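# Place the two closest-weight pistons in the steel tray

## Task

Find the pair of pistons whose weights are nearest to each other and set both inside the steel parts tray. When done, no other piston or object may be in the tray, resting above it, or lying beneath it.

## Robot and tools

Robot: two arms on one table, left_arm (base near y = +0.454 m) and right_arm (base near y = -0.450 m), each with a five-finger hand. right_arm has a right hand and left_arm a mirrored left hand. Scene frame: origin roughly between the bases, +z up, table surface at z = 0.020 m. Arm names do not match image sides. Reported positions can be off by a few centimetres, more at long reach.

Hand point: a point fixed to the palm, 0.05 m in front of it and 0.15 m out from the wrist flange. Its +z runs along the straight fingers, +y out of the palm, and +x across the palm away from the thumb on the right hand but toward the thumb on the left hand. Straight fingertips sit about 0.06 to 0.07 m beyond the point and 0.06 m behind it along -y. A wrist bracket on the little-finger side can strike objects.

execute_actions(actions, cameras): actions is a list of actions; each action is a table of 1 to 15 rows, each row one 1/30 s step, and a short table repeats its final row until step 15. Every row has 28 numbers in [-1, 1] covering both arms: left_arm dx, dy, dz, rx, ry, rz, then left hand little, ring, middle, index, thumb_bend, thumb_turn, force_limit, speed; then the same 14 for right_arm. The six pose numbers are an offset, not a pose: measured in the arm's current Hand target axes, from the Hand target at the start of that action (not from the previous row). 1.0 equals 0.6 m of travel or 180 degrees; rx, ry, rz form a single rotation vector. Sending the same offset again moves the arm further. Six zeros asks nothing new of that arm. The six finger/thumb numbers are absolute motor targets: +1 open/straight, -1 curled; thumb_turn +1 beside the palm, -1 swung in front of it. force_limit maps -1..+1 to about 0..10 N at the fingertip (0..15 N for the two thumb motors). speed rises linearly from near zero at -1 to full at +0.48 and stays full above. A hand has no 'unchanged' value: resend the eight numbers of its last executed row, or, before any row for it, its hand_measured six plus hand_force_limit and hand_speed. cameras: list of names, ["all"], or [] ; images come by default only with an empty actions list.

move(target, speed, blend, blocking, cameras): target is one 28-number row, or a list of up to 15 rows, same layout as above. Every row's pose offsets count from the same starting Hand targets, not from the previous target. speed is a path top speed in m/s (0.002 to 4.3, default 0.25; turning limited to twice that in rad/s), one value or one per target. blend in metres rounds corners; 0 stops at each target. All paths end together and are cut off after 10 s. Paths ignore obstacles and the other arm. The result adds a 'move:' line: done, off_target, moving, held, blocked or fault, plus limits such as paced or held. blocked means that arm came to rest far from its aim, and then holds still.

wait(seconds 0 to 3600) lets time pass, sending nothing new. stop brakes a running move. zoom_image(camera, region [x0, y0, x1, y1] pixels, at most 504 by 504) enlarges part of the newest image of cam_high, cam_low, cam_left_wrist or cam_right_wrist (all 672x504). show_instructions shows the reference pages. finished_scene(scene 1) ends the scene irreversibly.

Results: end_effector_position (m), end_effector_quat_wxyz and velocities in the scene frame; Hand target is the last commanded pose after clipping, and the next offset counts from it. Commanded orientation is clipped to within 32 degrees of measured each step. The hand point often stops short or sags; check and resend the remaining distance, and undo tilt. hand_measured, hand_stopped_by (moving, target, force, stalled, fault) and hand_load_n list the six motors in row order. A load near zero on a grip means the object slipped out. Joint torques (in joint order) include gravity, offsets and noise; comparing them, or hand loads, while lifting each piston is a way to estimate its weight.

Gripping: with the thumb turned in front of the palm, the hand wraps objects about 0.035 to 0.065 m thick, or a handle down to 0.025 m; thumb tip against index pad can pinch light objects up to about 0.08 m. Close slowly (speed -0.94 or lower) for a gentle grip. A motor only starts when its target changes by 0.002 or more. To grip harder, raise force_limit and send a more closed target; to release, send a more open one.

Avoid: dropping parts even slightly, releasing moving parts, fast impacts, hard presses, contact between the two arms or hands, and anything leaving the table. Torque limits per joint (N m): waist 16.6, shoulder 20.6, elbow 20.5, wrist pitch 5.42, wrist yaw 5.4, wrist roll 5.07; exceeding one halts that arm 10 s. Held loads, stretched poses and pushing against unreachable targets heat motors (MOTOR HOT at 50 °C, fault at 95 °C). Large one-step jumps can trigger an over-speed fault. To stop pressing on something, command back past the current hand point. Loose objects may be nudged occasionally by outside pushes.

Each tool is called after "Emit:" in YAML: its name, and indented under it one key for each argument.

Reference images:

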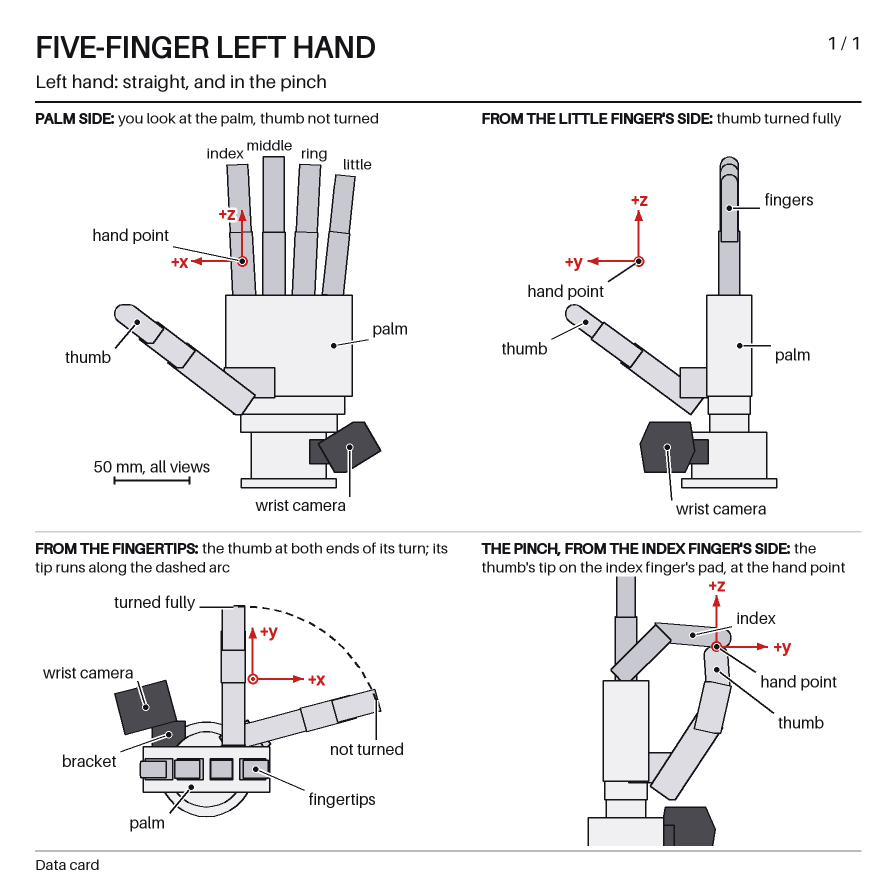

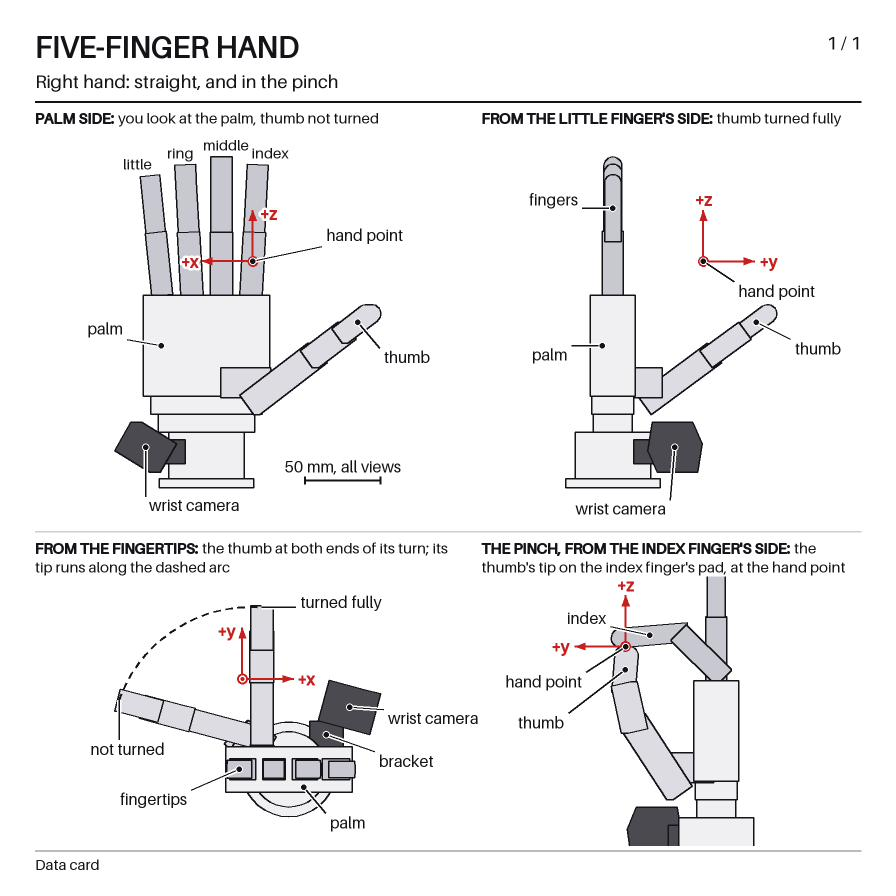

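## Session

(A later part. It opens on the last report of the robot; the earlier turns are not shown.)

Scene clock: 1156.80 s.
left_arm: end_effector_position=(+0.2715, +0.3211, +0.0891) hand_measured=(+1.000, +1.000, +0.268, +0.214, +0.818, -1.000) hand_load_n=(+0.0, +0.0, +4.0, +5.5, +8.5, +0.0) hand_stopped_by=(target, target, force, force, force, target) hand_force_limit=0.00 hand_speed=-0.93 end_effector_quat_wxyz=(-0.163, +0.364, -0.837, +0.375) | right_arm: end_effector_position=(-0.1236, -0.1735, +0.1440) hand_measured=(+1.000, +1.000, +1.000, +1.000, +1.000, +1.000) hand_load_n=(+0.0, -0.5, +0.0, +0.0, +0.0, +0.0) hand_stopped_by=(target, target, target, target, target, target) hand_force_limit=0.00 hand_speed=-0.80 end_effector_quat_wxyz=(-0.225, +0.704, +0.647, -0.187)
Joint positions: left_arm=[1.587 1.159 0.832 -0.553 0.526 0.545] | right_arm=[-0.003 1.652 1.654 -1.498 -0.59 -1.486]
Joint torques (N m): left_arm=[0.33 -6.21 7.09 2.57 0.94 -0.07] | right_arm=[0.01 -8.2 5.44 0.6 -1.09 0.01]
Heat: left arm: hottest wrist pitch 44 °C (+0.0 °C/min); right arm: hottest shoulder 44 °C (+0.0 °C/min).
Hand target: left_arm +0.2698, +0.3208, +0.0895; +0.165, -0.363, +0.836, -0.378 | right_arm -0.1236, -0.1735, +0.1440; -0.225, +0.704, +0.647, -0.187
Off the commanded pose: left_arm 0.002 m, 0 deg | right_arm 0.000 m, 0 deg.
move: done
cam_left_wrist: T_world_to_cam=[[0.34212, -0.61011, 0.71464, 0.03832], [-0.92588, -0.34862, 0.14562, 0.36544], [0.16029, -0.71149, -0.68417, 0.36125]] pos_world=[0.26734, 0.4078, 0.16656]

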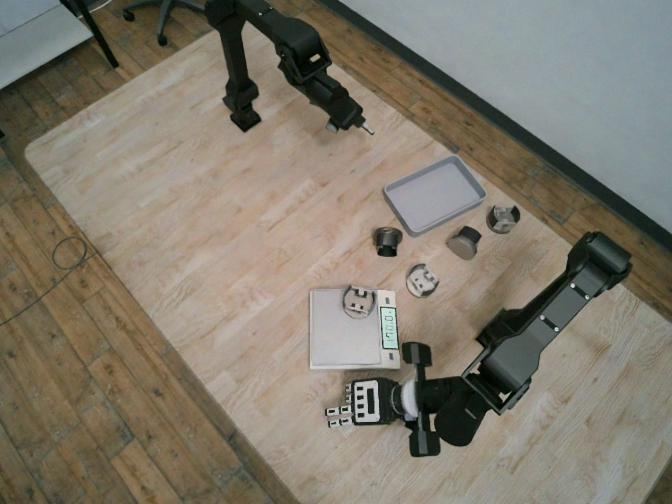

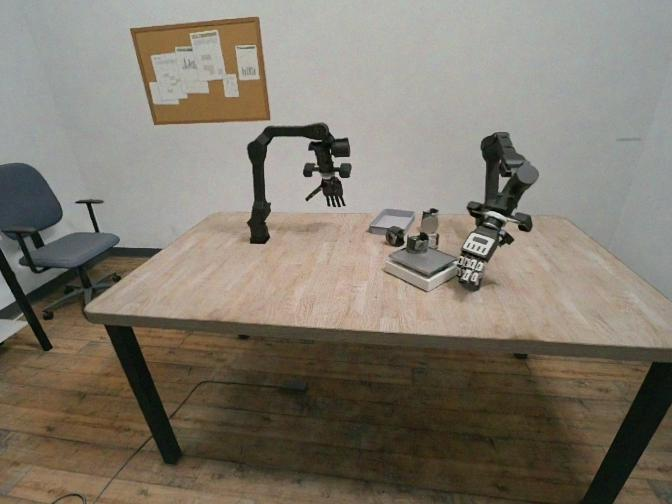

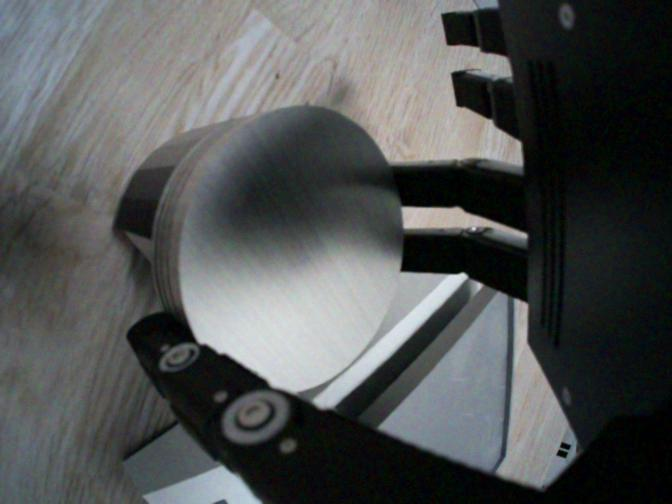

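Emit:
zoom_image:
  camera: "cam_high"
  region: [375, 300, 405, 355]

Scaled by 9.164 from the camera's image (finer frame: 960x720).

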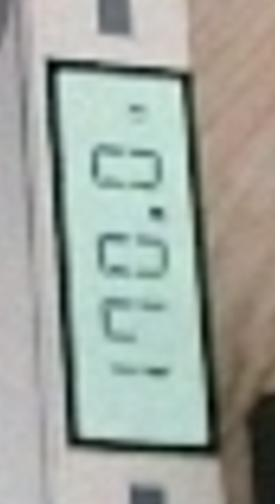

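Emit:
move:
  target: [0, 0.0225, 0.0198, 0, 0, 0, 1, 1, 0.0, 0.0, 0.4, -1, 0.0, -0.93, 0, 0, 0, 0, 0, 0, 1, 1, 1, 1, 1, 1, 0, -0.8]
  cameras: ["cam_low", "cam_left_wrist"]
  speed: 0.08

Emit:
zoom_image:
  camera: "cam_low"
  region: [420, 230, 500, 310]

Scene clock: 1167.53 s.
left_arm: end_effector_position=(+0.2721, +0.3211, +0.0737) hand_measured=(+1.000, +1.000, +0.268, +0.214, +0.818, -1.000) hand_load_n=(+0.0, +0.0, +4.0, +5.0, +8.5, +0.0) hand_stopped_by=(target, target, force, force, force, target) hand_force_limit=0.00 hand_speed=-0.93 end_effector_quat_wxyz=(-0.167, +0.363, -0.836, +0.376) | right_arm: end_effector_position=(-0.1236, -0.1735, +0.1440) hand_measured=(+1.000, +1.000, +1.000, +1.000, +1.000, +1.000) hand_load_n=(+0.0, +0.0, +0.0, +0.0, +0.0, +0.0) hand_stopped_by=(target, target, target, target, target, target) hand_force_limit=0.00 hand_speed=-0.80 end_effector_quat_wxyz=(-0.225, +0.704, +0.647, -0.187)
Joint positions: left_arm=[1.587 1.159 0.765 -0.476 0.526 0.545] | right_arm=[-0.003 1.652 1.654 -1.498 -0.59 -1.486]
Joint torques (N m): left_arm=[0.29 -5.09 7.05 2.62 0.92 0.02] | right_arm=[-0.04 -8.13 5.43 0.59 -1.1 0.02]
Heat: left arm: hottest wrist pitch 45 °C (+1.0 °C/min); right arm: hottest shoulder 44 °C (+0.0 °C/min).
Hand target: left_arm +0.2698, +0.3208, +0.0714; +0.165, -0.363, +0.836, -0.378 | right_arm -0.1236, -0.1735, +0.1440; -0.225, +0.704, +0.647, -0.187
Off the commanded pose: left_arm 0.003 m, 0 deg | right_arm 0.000 m, 0 deg.
move: done
cam_left_wrist: T_world_to_cam=[[0.33532, -0.61008, 0.71789, 0.05077], [-0.92721, -0.34866, 0.13679, 0.36921], [0.16685, -0.71151, -0.68258, 0.3487]] pos_world=[0.26714, 0.4078, 0.15106]

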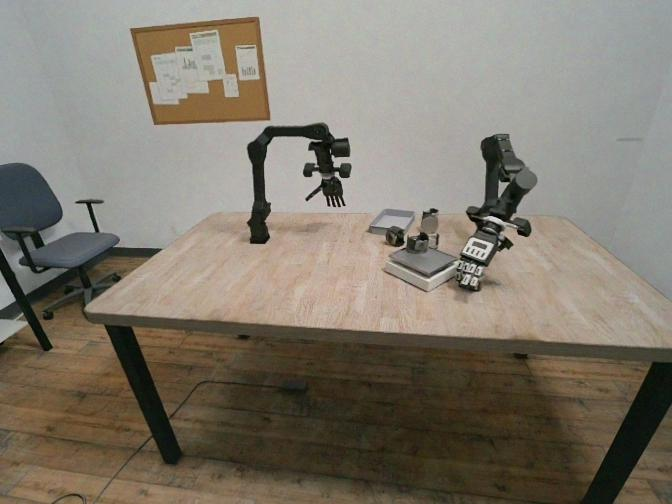

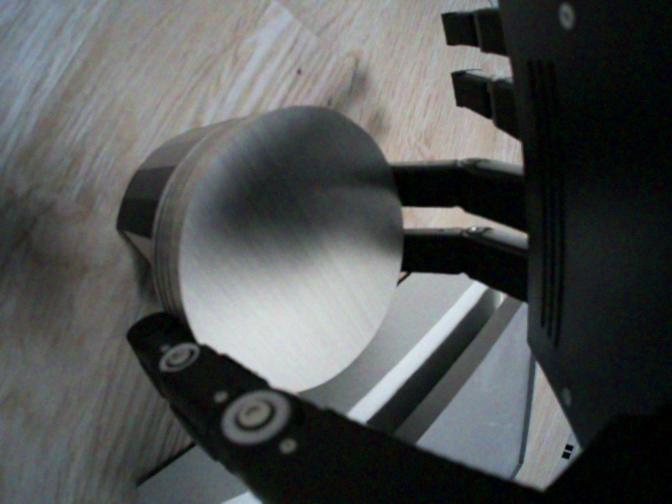

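Scaled by 6.300 from the camera's image (finer frame: 960x720).

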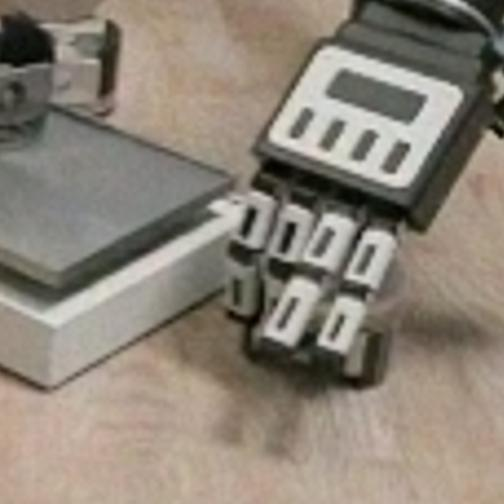

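Emit:
move:
  target: [0, 0.0038, 0.0033, 0, 0, 0, 1, 1, 0.0, 0.0, 0.4, -1, 0.0, -0.93, 0, 0, 0, 0, 0, 0, 1, 1, 1, 1, 1, 1, 0, -0.8]
  speed: 0.05

Emit:
move:
  target: [0, 0.0038, 0.0033, 0, 0, 0, 1, 1, 0.0, 0.0, 0.4, -1, 0.0, -0.93, 0, 0, 0, 0, 0, 0, 1, 1, 1, 1, 1, 1, 0, -0.8]
  speed: 0.05

Scene clock: 1174.60 s.
left_arm: end_effector_position=(+0.2729, +0.3210, +0.0722) hand_measured=(+1.000, +1.000, +0.268, +0.214, +0.818, -1.000) hand_load_n=(+0.0, +0.0, +4.0, +5.0, +8.5, +0.0) hand_stopped_by=(target, target, force, force, force, target) hand_force_limit=0.00 hand_speed=-0.93 end_effector_quat_wxyz=(-0.168, +0.362, -0.836, +0.377) | right_arm: end_effector_position=(-0.1236, -0.1735, +0.1440) hand_measured=(+1.000, +1.000, +1.000, +1.000, +1.000, +1.000) hand_load_n=(+0.0, +0.0, +0.0, +0.0, +0.0, +0.0) hand_stopped_by=(target, target, target, target, target, target) hand_force_limit=0.00 hand_speed=-0.80 end_effector_quat_wxyz=(-0.225, +0.704, +0.647, -0.187)
Joint positions: left_arm=[1.587 1.159 0.756 -0.463 0.527 0.545] | right_arm=[-0.003 1.652 1.654 -1.498 -0.59 -1.486]
Joint torques (N m): left_arm=[0.27 -4.84 6.75 2.57 0.87 -0.01] | right_arm=[0.02 -8.2 5.47 0.61 -1.06 -0.01]
Heat: left arm: hottest wrist pitch 45 °C (+0.0 °C/min); right arm: hottest shoulder 44 °C (+0.0 °C/min).
Hand target: left_arm +0.2699, +0.3208, +0.0685; +0.165, -0.363, +0.836, -0.378 | right_arm -0.1236, -0.1735, +0.1440; -0.225, +0.704, +0.647, -0.187
Off the commanded pose: left_arm 0.005 m, 0 deg | right_arm 0.000 m, 0 deg.
move: done

Scene clock: 1175.10 s.
left_arm: end_effector_position=(+0.2741, +0.3205, +0.0717) hand_measured=(+1.000, +1.000, +0.268, +0.214, +0.818, -1.000) hand_load_n=(+0.0, +0.0, +3.5, +5.0, +9.0, +0.5) hand_stopped_by=(target, target, force, force, force, target) hand_force_limit=0.00 hand_speed=-0.93 end_effector_quat_wxyz=(-0.170, +0.360, -0.835, +0.379) | right_arm: end_effector_position=(-0.1236, -0.1735, +0.1440) hand_measured=(+1.000, +1.000, +1.000, +1.000, +1.000, +1.000) hand_load_n=(+0.0, +0.0, -0.5, +0.0, +0.0, +0.0) hand_stopped_by=(target, target, target, target, target, target) hand_force_limit=0.00 hand_speed=-0.80 end_effector_quat_wxyz=(-0.225, +0.704, +0.647, -0.187)
Joint positions: left_arm=[1.588 1.159 0.749 -0.45 0.53 0.545] | right_arm=[-0.003 1.652 1.654 -1.498 -0.59 -1.486]
Joint torques (N m): left_arm=[0.27 -4.59 6.23 2.58 0.84 -0.05] | right_arm=[-0.05 -8.17 5.51 0.63 -1.09 0.02]
Heat: left arm: hottest wrist pitch 45 °C (+0.0 °C/min); right arm: hottest shoulder 44 °C (+0.0 °C/min).
Hand target: left_arm +0.2699, +0.3209, +0.0654; +0.165, -0.363, +0.836, -0.378 | right_arm -0.1236, -0.1735, +0.1440; -0.225, +0.704, +0.647, -0.187
Off the commanded pose: left_arm 0.008 m, 1 deg | right_arm 0.000 m, 0 deg.
move: done

Emit:
move:
  target:
    - [0, 0, 0, 0, 0, 0, 1, 1, 0.34, 0.34, 0.9, -1, 0.0, -0.92, 0, 0, 0, 0, 0, 0, 1, 1, 1, 1, 1, 1, 0, -0.8]
    - [0, 0, 0, 0, 0, 0, 1, 1, 0.6, 0.6, 1, -1, 0.0, -0.6, 0, 0, 0, 0, 0, 0, 1, 1, 1, 1, 1, 1, 0, -0.8]
  cameras: ["cam_left_wrist"]

Scene clock: 1424.70 s.
left_arm: end_effector_position=(+0.2747, +0.3204, +0.0718) hand_measured=(+1.000, +1.000, +0.600, +0.600, +1.000, -1.000) hand_load_n=(+0.0, +0.0, +0.0, +0.0, +0.0, +0.0) hand_stopped_by=(target, target, target, target, target, target) hand_force_limit=0.00 hand_speed=-0.60 end_effector_quat_wxyz=(-0.171, +0.360, -0.835, +0.380) | right_arm: end_effector_position=(-0.1236, -0.1735, +0.1440) hand_measured=(+1.000, +1.000, +1.000, +1.000, +1.000, +1.000) hand_load_n=(+0.0, +0.0, +0.0, +0.0, +0.0, +0.0) hand_stopped_by=(target, target, target, target, target, target) hand_force_limit=0.00 hand_speed=-0.80 end_effector_quat_wxyz=(-0.225, +0.704, +0.647, -0.187)
Joint positions: left_arm=[1.588 1.159 0.749 -0.447 0.53 0.545] | right_arm=[-0.003 1.652 1.654 -1.498 -0.59 -1.486]
Joint torques (N m): left_arm=[0.35 -4.55 6.02 2.36 0.81 0.03] | right_arm=[0.03 -8.16 5.49 0.61 -1.08 0.01]
Heat: left arm: hottest wrist pitch 43 °C (+0.0 °C/min); right arm: hottest shoulder 44 °C (+0.0 °C/min).
Hand target: left_arm +0.2698, +0.3209, +0.0654; +0.165, -0.363, +0.836, -0.378 | right_arm -0.1236, -0.1735, +0.1440; -0.225, +0.704, +0.647, -0.187
Off the commanded pose: left_arm 0.008 m, 1 deg | right_arm 0.000 m, 0 deg.
move: done
cam_left_wrist: T_world_to_cam=[[0.32484, -0.60868, 0.72387, 0.0528], [-0.92956, -0.34659, 0.12571, 0.37244], [0.17437, -0.71371, -0.67839, 0.3448]] pos_world=[0.26893, 0.40731, 0.14887]

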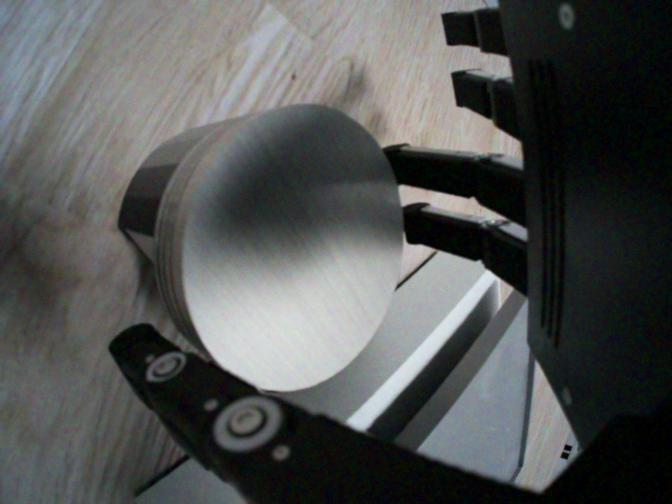

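Emit:
move:
  target:
    - [0, -0.1877, -0.1652, 0, 0, 0, 1, 1, 0.6, 0.6, 1, -1, 0.0, -0.6, 0, 0, 0, 0, 0, 0, 1, 1, 1, 1, 1, 1, 0, -0.8]
    - [0.6137, -0.0877, -0.2410, 0, 0, 0, 1, 1, 0.6, 0.6, 1, -1, 0.0, -0.6, 0, 0, 0, 0, 0, 0, 1, 1, 1, 1, 1, 1, 0, -0.8]
  cameras: ["cam_high", "cam_low", "cam_left_wrist"]
  speed: 0.25
  blend: 0.04

Scene clock: 1438.53 s.
left_arm: end_effector_position=(-0.0339, +0.1042, +0.2006) hand_measured=(+1.000, +1.000, +0.600, +0.600, +1.000, -1.000) hand_load_n=(+0.0, +0.0, +0.0, +0.0, -0.5, +0.0) hand_stopped_by=(target, target, target, target, target, target) hand_force_limit=0.00 hand_speed=-0.60 end_effector_quat_wxyz=(-0.164, +0.363, -0.836, +0.379) | right_arm: end_effector_position=(-0.1236, -0.1735, +0.1440) hand_measured=(+1.000, +1.000, +1.000, +1.000, +1.000, +1.000) hand_load_n=(+0.0, -0.5, -0.5, +0.0, +0.0, +0.0) hand_stopped_by=(target, target, target, target, target, target) hand_force_limit=0.00 hand_speed=-0.80 end_effector_quat_wxyz=(-0.225, +0.704, +0.647, -0.187)
Joint positions: left_arm=[-0.395 1.403 1.489 -1.302 -0.792 -1.092] | right_arm=[-0.003 1.652 1.654 -1.498 -0.59 -1.486]
Joint torques (N m): left_arm=[-0.2 -3.78 8.65 1.1 -1.22 -0.22] | right_arm=[0 -8.17 5.49 0.59 -1.09 0]
Heat: left arm: hottest wrist pitch 43 °C (+0.0 °C/min); right arm: hottest shoulder 44 °C (+0.0 °C/min).
Hand target: left_arm -0.0353, +0.1018, +0.2001; +0.165, -0.363, +0.836, -0.378 | right_arm -0.1236, -0.1735, +0.1440; -0.225, +0.704, +0.647, -0.187
Off the commanded pose: left_arm 0.003 m, 0 deg | right_arm 0.000 m, 0 deg.
move: done
cam_left_wrist: T_world_to_cam=[[0.33549, -0.60593, 0.72132, -0.07129], [-0.92776, -0.34536, 0.14139, -0.00872], [0.16344, -0.71664, -0.67802, 0.33156]] pos_world=[-0.03836, 0.19141, 0.27746]

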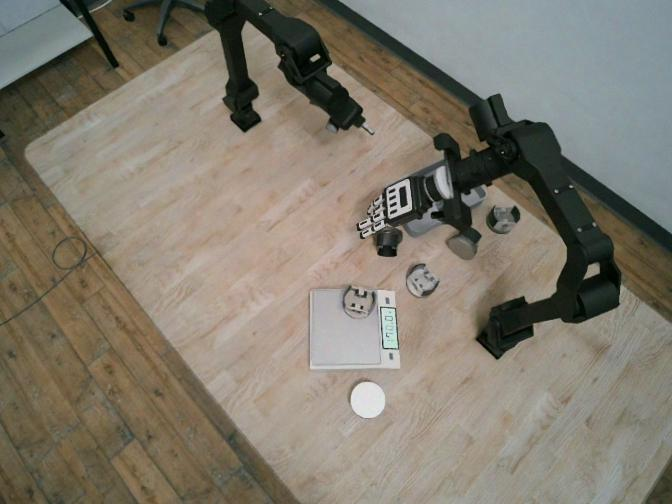

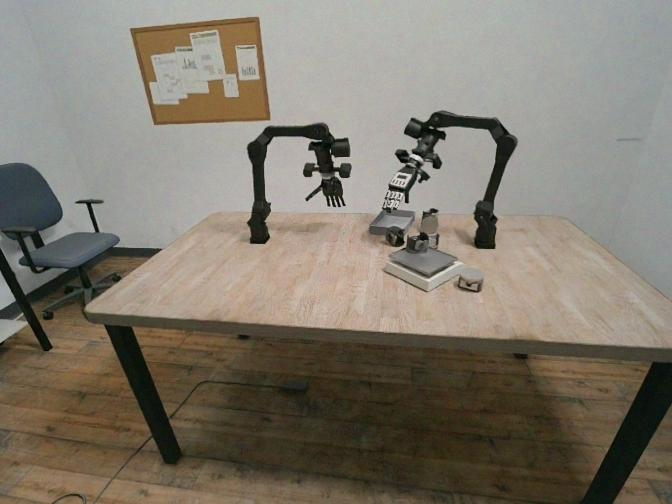

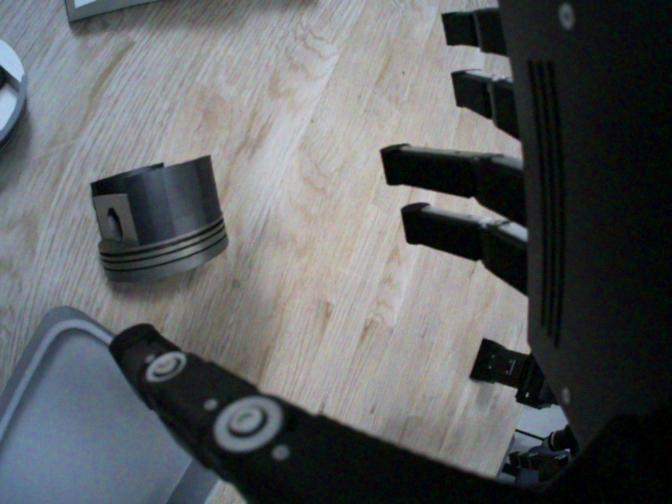

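Emit:
zoom_image:
  camera: "cam_high"
  region: [365, 220, 415, 265]

Emit:
zoom_image:
  camera: "cam_left_wrist"
  region: [60, 120, 270, 320]

Scaled by 10.080 from the camera's image (finer frame: 960x720).

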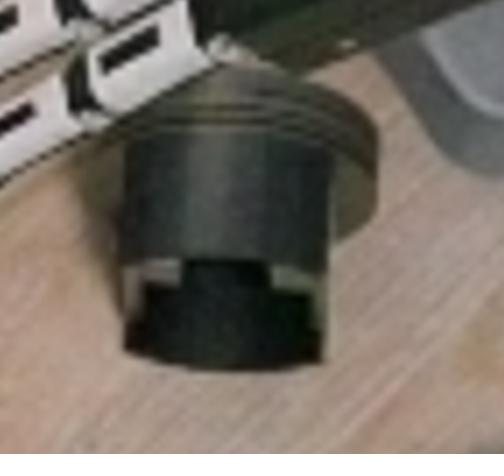

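Scaled by 2.400 from the camera's image (finer frame: 960x720).

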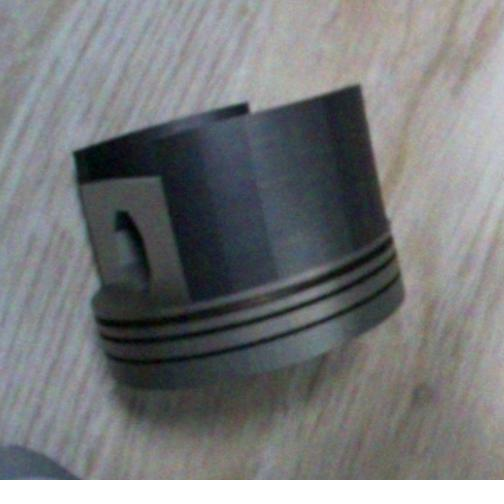

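Emit:
move:
  target: [0.003, 0.0852, 0.0797, 0, 0.025, 0.022, 1, 1, 0.6, 0.6, 1, -1, 0.0, -0.6, 0, 0, 0, 0, 0, 0, 1, 1, 1, 1, 1, 1, 0, -0.8]
  cameras: ["cam_high", "cam_low", "cam_left_wrist"]
  speed: 0.12

Emit:
zoom_image:
  camera: "cam_low"
  region: [350, 190, 450, 270]

Scene clock: 1527.53 s.
left_arm: end_effector_position=(-0.0367, +0.0953, +0.1335) hand_measured=(+1.000, +1.000, +0.600, +0.600, +1.000, -1.000) hand_load_n=(+0.0, +0.0, +0.0, +0.0, +0.0, +0.0) hand_stopped_by=(target, target, target, target, target, target) hand_force_limit=0.00 hand_speed=-0.60 end_effector_quat_wxyz=(-0.144, +0.320, -0.852, +0.389) | right_arm: end_effector_position=(-0.1236, -0.1735, +0.1440) hand_measured=(+1.000, +1.000, +1.000, +1.000, +1.000, +1.000) hand_load_n=(+0.0, +0.0, +0.0, +0.0, +0.0, +0.0) hand_stopped_by=(target, target, target, target, target, target) hand_force_limit=0.00 hand_speed=-0.80 end_effector_quat_wxyz=(-0.225, +0.704, +0.647, -0.187)
Joint positions: left_arm=[-0.354 1.302 1.123 -0.907 -0.734 -0.91] | right_arm=[-0.003 1.652 1.654 -1.498 -0.59 -1.486]
Joint torques (N m): left_arm=[0.12 -6.52 5.93 1.78 -0.95 0.19] | right_arm=[-0.02 -8.21 5.43 0.6 -1.07 0.02]
Heat: left arm: hottest elbow 41 °C (+1.0 °C/min); right arm: hottest shoulder 44 °C (+0.0 °C/min).
Hand target: left_arm -0.0349, +0.0991, +0.1301; +0.145, -0.319, +0.854, -0.386 | right_arm -0.1236, -0.1735, +0.1440; -0.225, +0.704, +0.647, -0.187
Off the commanded pose: left_arm 0.005 m, 0 deg | right_arm 0.000 m, 0 deg.
move: done
cam_left_wrist: T_world_to_cam=[[0.27242, -0.63399, 0.72376, -0.02721], [-0.95799, -0.24879, 0.14266, -0.01551], [0.08962, -0.73222, -0.67514, 0.27853]] pos_world=[-0.03241, 0.18283, 0.20996]

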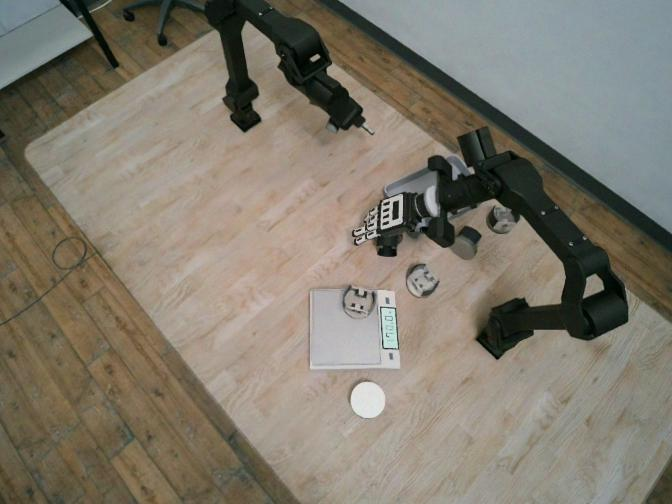

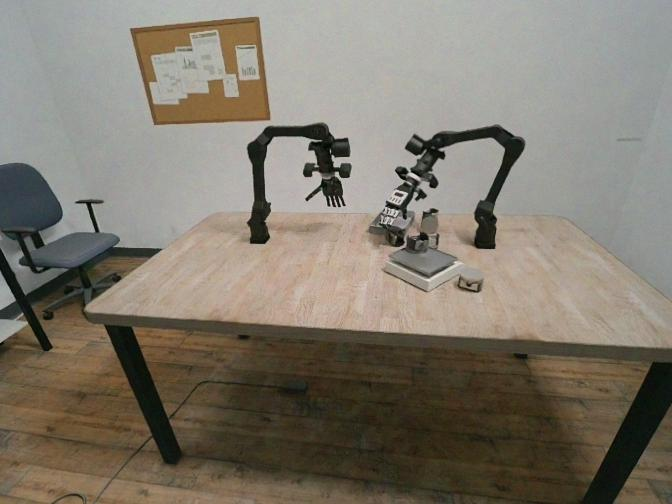

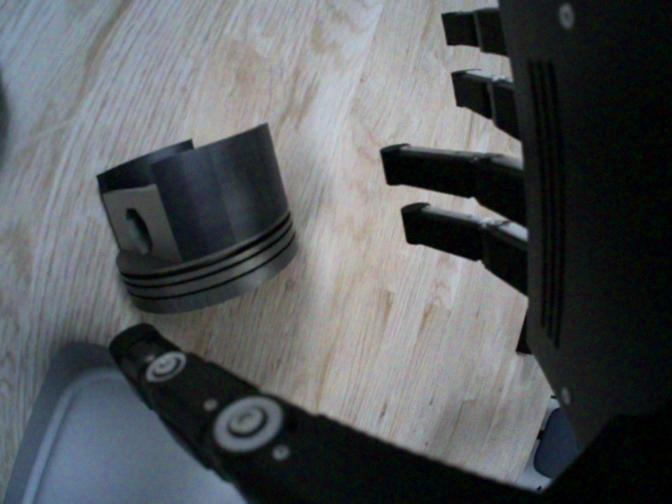

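Scaled by 5.040 from the camera's image (finer frame: 960x720).

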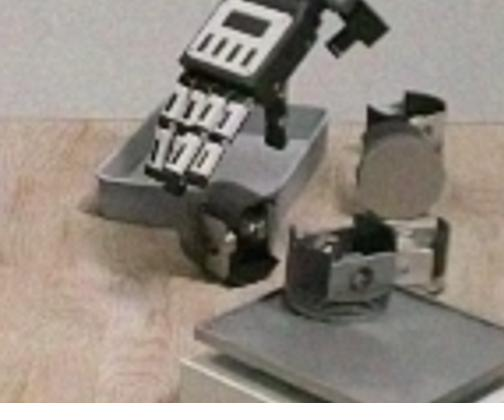

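Emit:
zoom_image:
  camera: "cam_high"
  region: [340, 170, 440, 270]

Emit:
zoom_image:
  camera: "cam_left_wrist"
  region: [80, 100, 320, 340]

Scaled by 5.040 from the camera's image (finer frame: 960x720).

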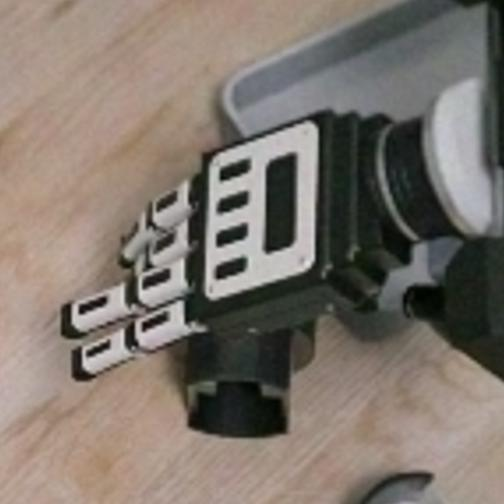

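Scaled by 2.100 from the camera's image (finer frame: 960x720).

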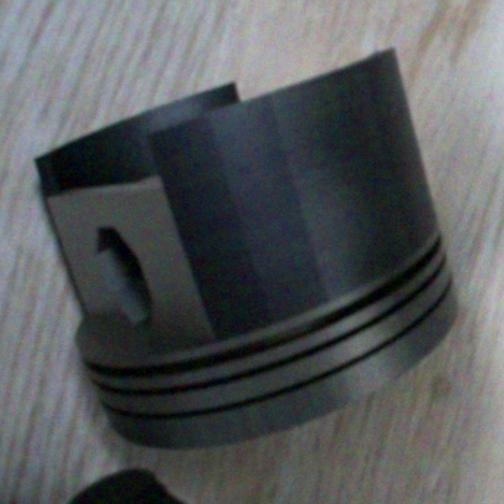

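Emit:
move:
  target: [-0.0117, 0.0182, 0.0248, 0, -0.0125, -0.011, 1, 1, 0.6, 0.6, 1, -1, 0.0, -0.6, 0, 0, 0, 0, 0, 0, 1, 1, 1, 1, 1, 1, 0, -0.8]
  cameras: ["cam_high", "cam_low", "cam_left_wrist"]
  speed: 0.12

Emit:
zoom_image:
  camera: "cam_low"
  region: [360, 200, 430, 260]

Scene clock: 1618.00 s.
left_arm: end_effector_position=(-0.0299, +0.0972, +0.1196) hand_measured=(+1.000, +1.000, +0.600, +0.600, +1.000, -1.000) hand_load_n=(+0.0, +0.0, +0.0, -0.5, +0.0, +0.0) hand_stopped_by=(target, target, target, target, target, target) hand_force_limit=0.00 hand_speed=-0.60 end_effector_quat_wxyz=(-0.148, +0.341, -0.843, +0.388) | right_arm: end_effector_position=(-0.1236, -0.1735, +0.1440) hand_measured=(+1.000, +1.000, +1.000, +1.000, +1.000, +1.000) hand_load_n=(+0.0, +0.0, +0.0, +0.0, +0.0, +0.0) hand_stopped_by=(target, target, target, target, target, target) hand_force_limit=0.00 hand_speed=-0.80 end_effector_quat_wxyz=(-0.225, +0.704, +0.647, -0.187)
Joint positions: left_arm=[-0.346 1.302 1.067 -0.873 -0.748 -0.956] | right_arm=[-0.003 1.652 1.654 -1.498 -0.59 -1.486]
Joint torques (N m): left_arm=[0.38 -4.71 5.85 1.76 -1.19 -0.14] | right_arm=[-0.01 -8.19 5.48 0.6 -1.07 0.01]
Heat: left arm: hottest wrist pitch 40 °C (+0.0 °C/min); right arm: hottest shoulder 44 °C (+0.0 °C/min).
Hand target: left_arm -0.0271, +0.1007, +0.1120; +0.155, -0.341, +0.845, -0.382 | right_arm -0.1236, -0.1735, +0.1440; -0.225, +0.704, +0.647, -0.187
Off the commanded pose: left_arm 0.009 m, 1 deg | right_arm 0.000 m, 0 deg.
move: off_target (left_arm)
cam_left_wrist: T_world_to_cam=[[0.30544, -0.61456, 0.72734, -0.01919], [-0.94488, -0.29025, 0.15154, -0.00309], [0.11798, -0.73354, -0.66933, 0.27015]] pos_world=[-0.02893, 0.18548, 0.19525]

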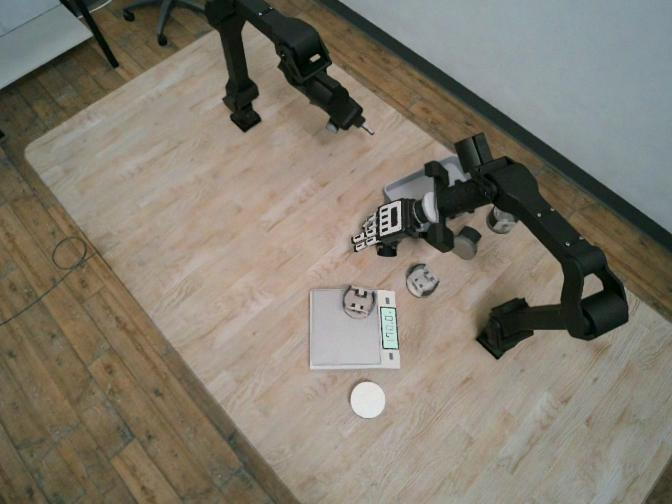

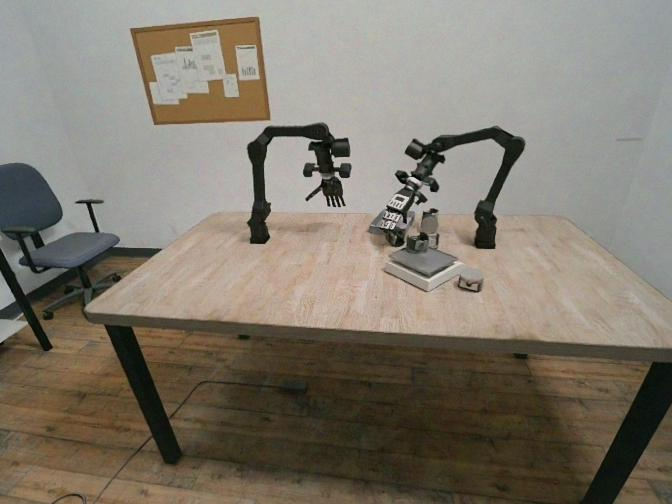

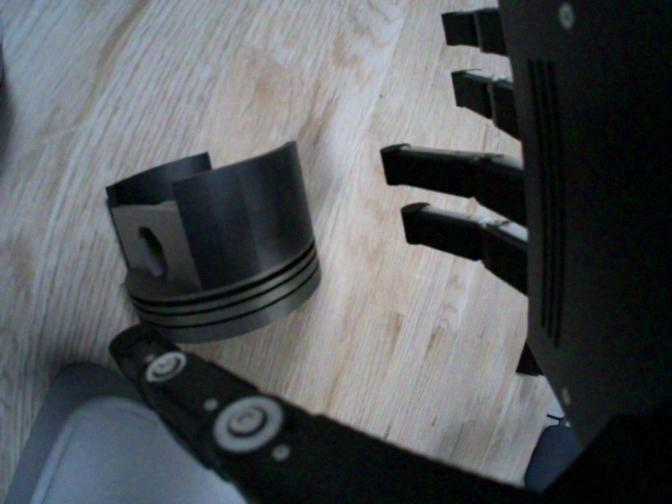

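Scaled by 7.200 from the camera's image (finer frame: 960x720).

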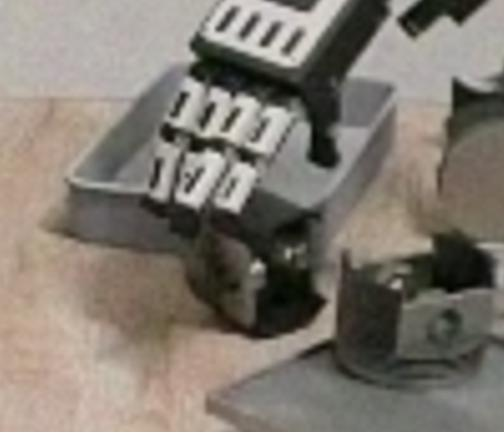

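Emit:
move:
  target: [-0.0112, 0.0387, 0.0445, 0, 0, 0, 1, 1, 0.6, 0.6, 1, -1, 0.0, -0.6, 0, 0, 0, 0, 0, 0, 1, 1, 1, 1, 1, 1, 0, -0.8]
  cameras: ["cam_high", "cam_low", "cam_left_wrist"]
  speed: 0.08

Emit:
zoom_image:
  camera: "cam_low"
  region: [360, 200, 430, 260]

Scene clock: 1645.77 s.
left_arm: end_effector_position=(-0.0209, +0.0975, +0.0825) hand_measured=(+1.000, +1.000, +0.600, +0.600, +1.000, -1.000) hand_load_n=(+0.0, +0.0, +0.0, -0.5, +0.0, +0.0) hand_stopped_by=(target, target, target, target, target, target) hand_force_limit=0.00 hand_speed=-0.60 end_effector_quat_wxyz=(-0.151, +0.343, -0.842, +0.387) | right_arm: end_effector_position=(-0.1236, -0.1735, +0.1440) hand_measured=(+1.000, +1.000, +1.000, +1.000, +1.000, +1.000) hand_load_n=(-0.5, +0.0, +0.0, -0.5, +0.0, +0.0) hand_stopped_by=(target, target, target, target, target, target) hand_force_limit=0.00 hand_speed=-0.80 end_effector_quat_wxyz=(-0.225, +0.704, +0.647, -0.187)
Joint positions: left_arm=[-0.315 1.302 0.918 -0.707 -0.74 -0.927] | right_arm=[-0.003 1.652 1.654 -1.498 -0.59 -1.486]
Joint torques (N m): left_arm=[0.31 -5.52 5.79 1.82 -0.99 0.14] | right_arm=[0.04 -8.14 5.41 0.61 -1.07 0.01]
Heat: left arm: hottest elbow 39 °C (+0.0 °C/min); right arm: hottest shoulder 44 °C (+0.0 °C/min).
Hand target: left_arm -0.0190, +0.1020, +0.0771; +0.155, -0.341, +0.845, -0.382 | right_arm -0.1236, -0.1735, +0.1440; -0.225, +0.704, +0.647, -0.187
Off the commanded pose: left_arm 0.007 m, 1 deg | right_arm 0.000 m, 0 deg.
move: done
cam_left_wrist: T_world_to_cam=[[0.30714, -0.61422, 0.72691, 0.00531], [-0.9433, -0.29755, 0.14716, 0.01217], [0.1259, -0.73089, -0.67078, 0.24449]] pos_world=[-0.02093, 0.18558, 0.15835]

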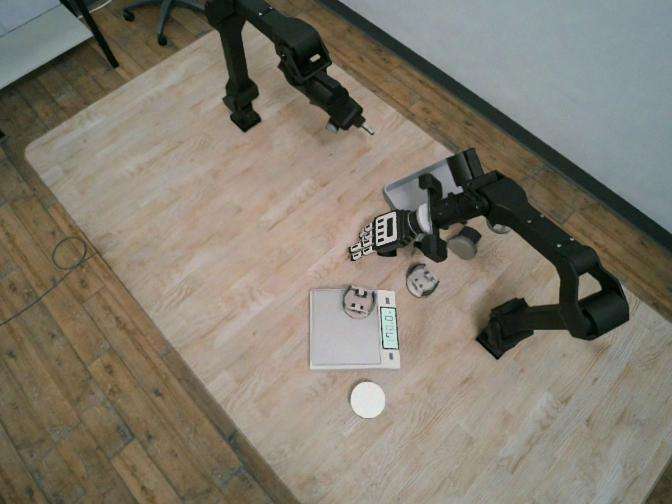

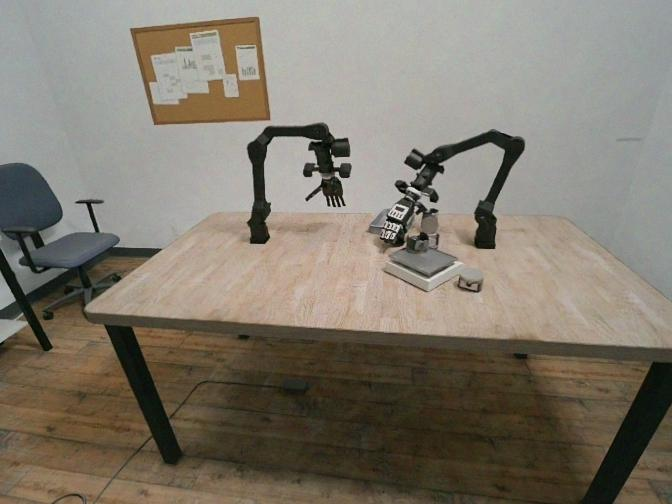

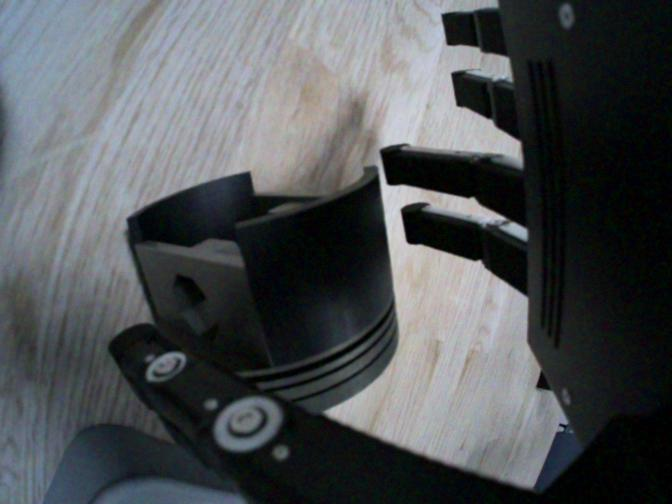

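Scaled by 7.200 from the camera's image (finer frame: 960x720).

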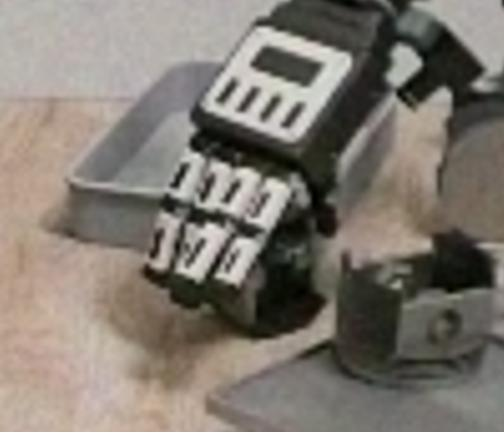

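Emit:
move:
  target: [0, 0.0238, 0.0209, 0, 0, 0, 1, 1, 0.6, 0.6, 1, -1, 0.0, -0.6, 0, 0, 0, 0, 0, 0, 1, 1, 1, 1, 1, 1, 0, -0.8]
  cameras: ["cam_low", "cam_left_wrist"]
  speed: 0.08

Emit:
zoom_image:
  camera: "cam_low"
  region: [360, 200, 430, 260]

Scene clock: 1664.83 s.
left_arm: end_effector_position=(-0.0212, +0.0966, +0.0680) hand_measured=(+1.000, +1.000, +0.600, +0.600, +1.000, -1.000) hand_load_n=(+0.0, +0.0, +0.0, +0.0, +0.0, +0.0) hand_stopped_by=(target, target, target, target, target, target) hand_force_limit=0.00 hand_speed=-0.60 end_effector_quat_wxyz=(-0.147, +0.345, -0.840, +0.391) | right_arm: end_effector_position=(-0.1236, -0.1735, +0.1440) hand_measured=(+1.000, +1.000, +1.000, +1.000, +1.000, +1.000) hand_load_n=(+0.0, +0.0, +0.0, +0.0, +0.0, +0.0) hand_stopped_by=(target, target, target, target, target, target) hand_force_limit=0.00 hand_speed=-0.80 end_effector_quat_wxyz=(-0.225, +0.704, +0.647, -0.187)
Joint positions: left_arm=[-0.315 1.302 0.852 -0.627 -0.74 -0.927] | right_arm=[-0.003 1.652 1.654 -1.498 -0.59 -1.486]
Joint torques (N m): left_arm=[0.38 -3.73 5.84 1.76 -0.99 0.08] | right_arm=[0 -8.19 5.48 0.59 -1.07 0.01]
Heat: left arm: hottest wrist pitch 39 °C (-1.0 °C/min); right arm: hottest shoulder 44 °C (+0.0 °C/min).
Hand target: left_arm -0.0189, +0.1021, +0.0580; +0.155, -0.341, +0.845, -0.382 | right_arm -0.1236, -0.1735, +0.1440; -0.225, +0.704, +0.647, -0.187
Off the commanded pose: left_arm 0.011 m, 2 deg | right_arm 0.000 m, 0 deg.
move: off_target (left_arm)
cam_left_wrist: T_world_to_cam=[[0.31068, -0.60481, 0.73327, 0.01412], [-0.94257, -0.29556, 0.15558, 0.01303], [0.12263, -0.7395, -0.6619, 0.23421]] pos_world=[-0.02083, 0.18559, 0.14264]

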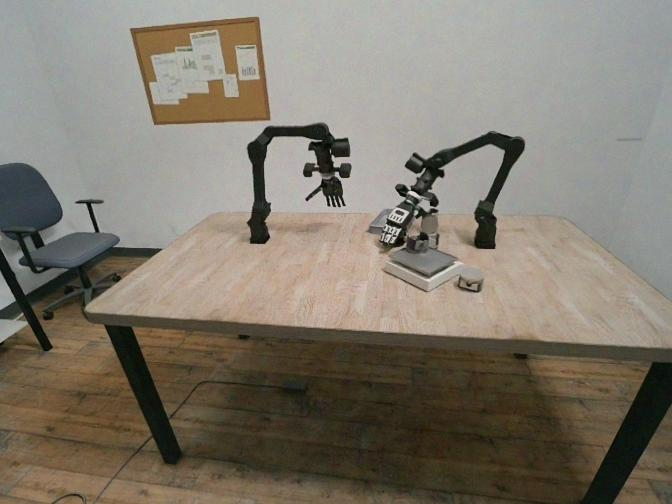

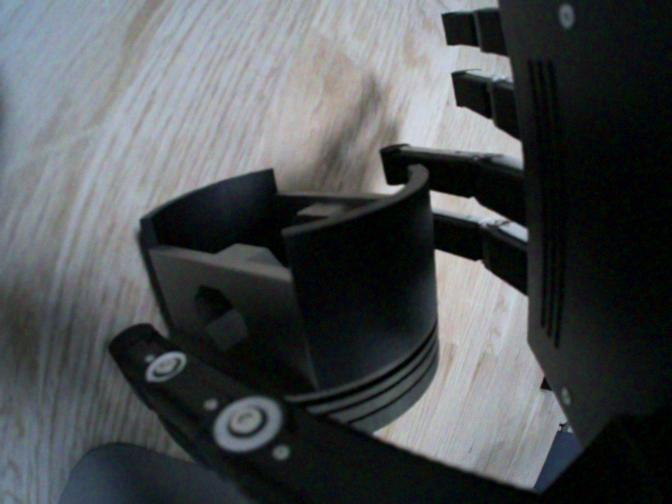

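Scaled by 7.200 from the camera's image (finer frame: 960x720).

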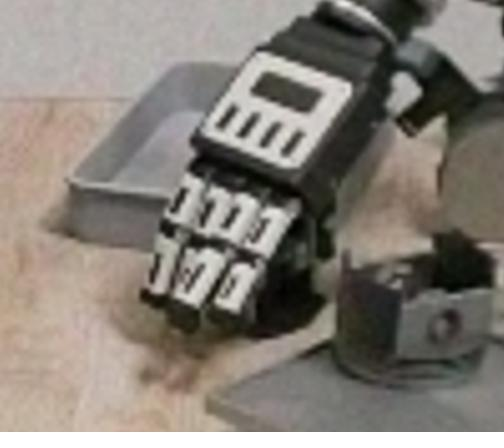

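Emit:
move:
  target:
    - [0, 0.005, 0.0044, 0, 0, 0, 1, 1, 0.24, 0.46, 0.6, -1, -0.4, -0.85, 0, 0, 0, 0, 0, 0, 1, 1, 1, 1, 1, 1, 0, -0.8]
  cameras: ["cam_low", "cam_left_wrist"]
  speed: 0.08

Scene clock: 1675.87 s.
left_arm: end_effector_position=(-0.0223, +0.0974, +0.0624) hand_measured=(+1.000, +1.000, +0.240, +0.460, +0.682, -1.000) hand_load_n=(+0.0, -0.5, +1.5, +0.0, +4.0, +1.5) hand_stopped_by=(target, target, target, target, force, target) hand_force_limit=-0.40 hand_speed=-0.85 end_effector_quat_wxyz=(-0.146, +0.344, -0.842, +0.389) | right_arm: end_effector_position=(-0.1236, -0.1735, +0.1440) hand_measured=(+1.000, +1.000, +1.000, +1.000, +1.000, +1.000) hand_load_n=(+0.0, +0.0, +0.0, +0.0, +0.0, +0.0) hand_stopped_by=(target, target, target, target, target, target) hand_force_limit=0.00 hand_speed=-0.80 end_effector_quat_wxyz=(-0.225, +0.704, +0.647, -0.187)
Joint positions: left_arm=[-0.315 1.305 0.836 -0.609 -0.735 -0.927] | right_arm=[-0.003 1.652 1.654 -1.498 -0.59 -1.486]
Joint torques (N m): left_arm=[0.26 -3.74 6.08 1.84 -1.15 0.12] | right_arm=[0.03 -8.21 5.47 0.59 -1.08 0.01]
Heat: left arm: hottest wrist pitch 39 °C (-1.0 °C/min); right arm: hottest shoulder 44 °C (+0.0 °C/min).
Hand target: left_arm -0.0190, +0.1021, +0.0541; +0.155, -0.341, +0.845, -0.382 | right_arm -0.1236, -0.1735, +0.1440; -0.225, +0.704, +0.647, -0.187
Off the commanded pose: left_arm 0.010 m, 1 deg | right_arm 0.000 m, 0 deg.
move: off_target (left_arm)
cam_left_wrist: T_world_to_cam=[[0.31186, -0.60833, 0.72985, 0.01963], [-0.94273, -0.29379, 0.15796, 0.01279], [0.11833, -0.73731, -0.66511, 0.23123]] pos_world=[-0.02143, 0.18619, 0.13744]

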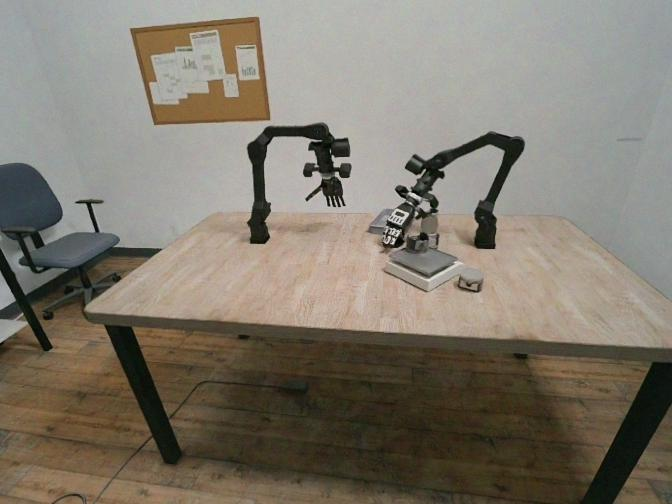

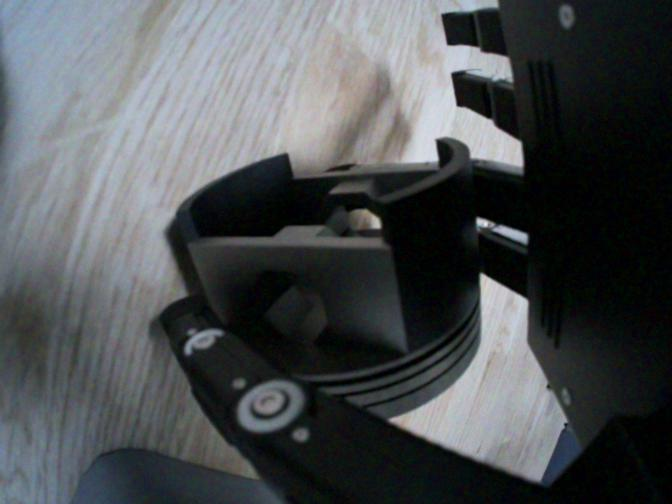

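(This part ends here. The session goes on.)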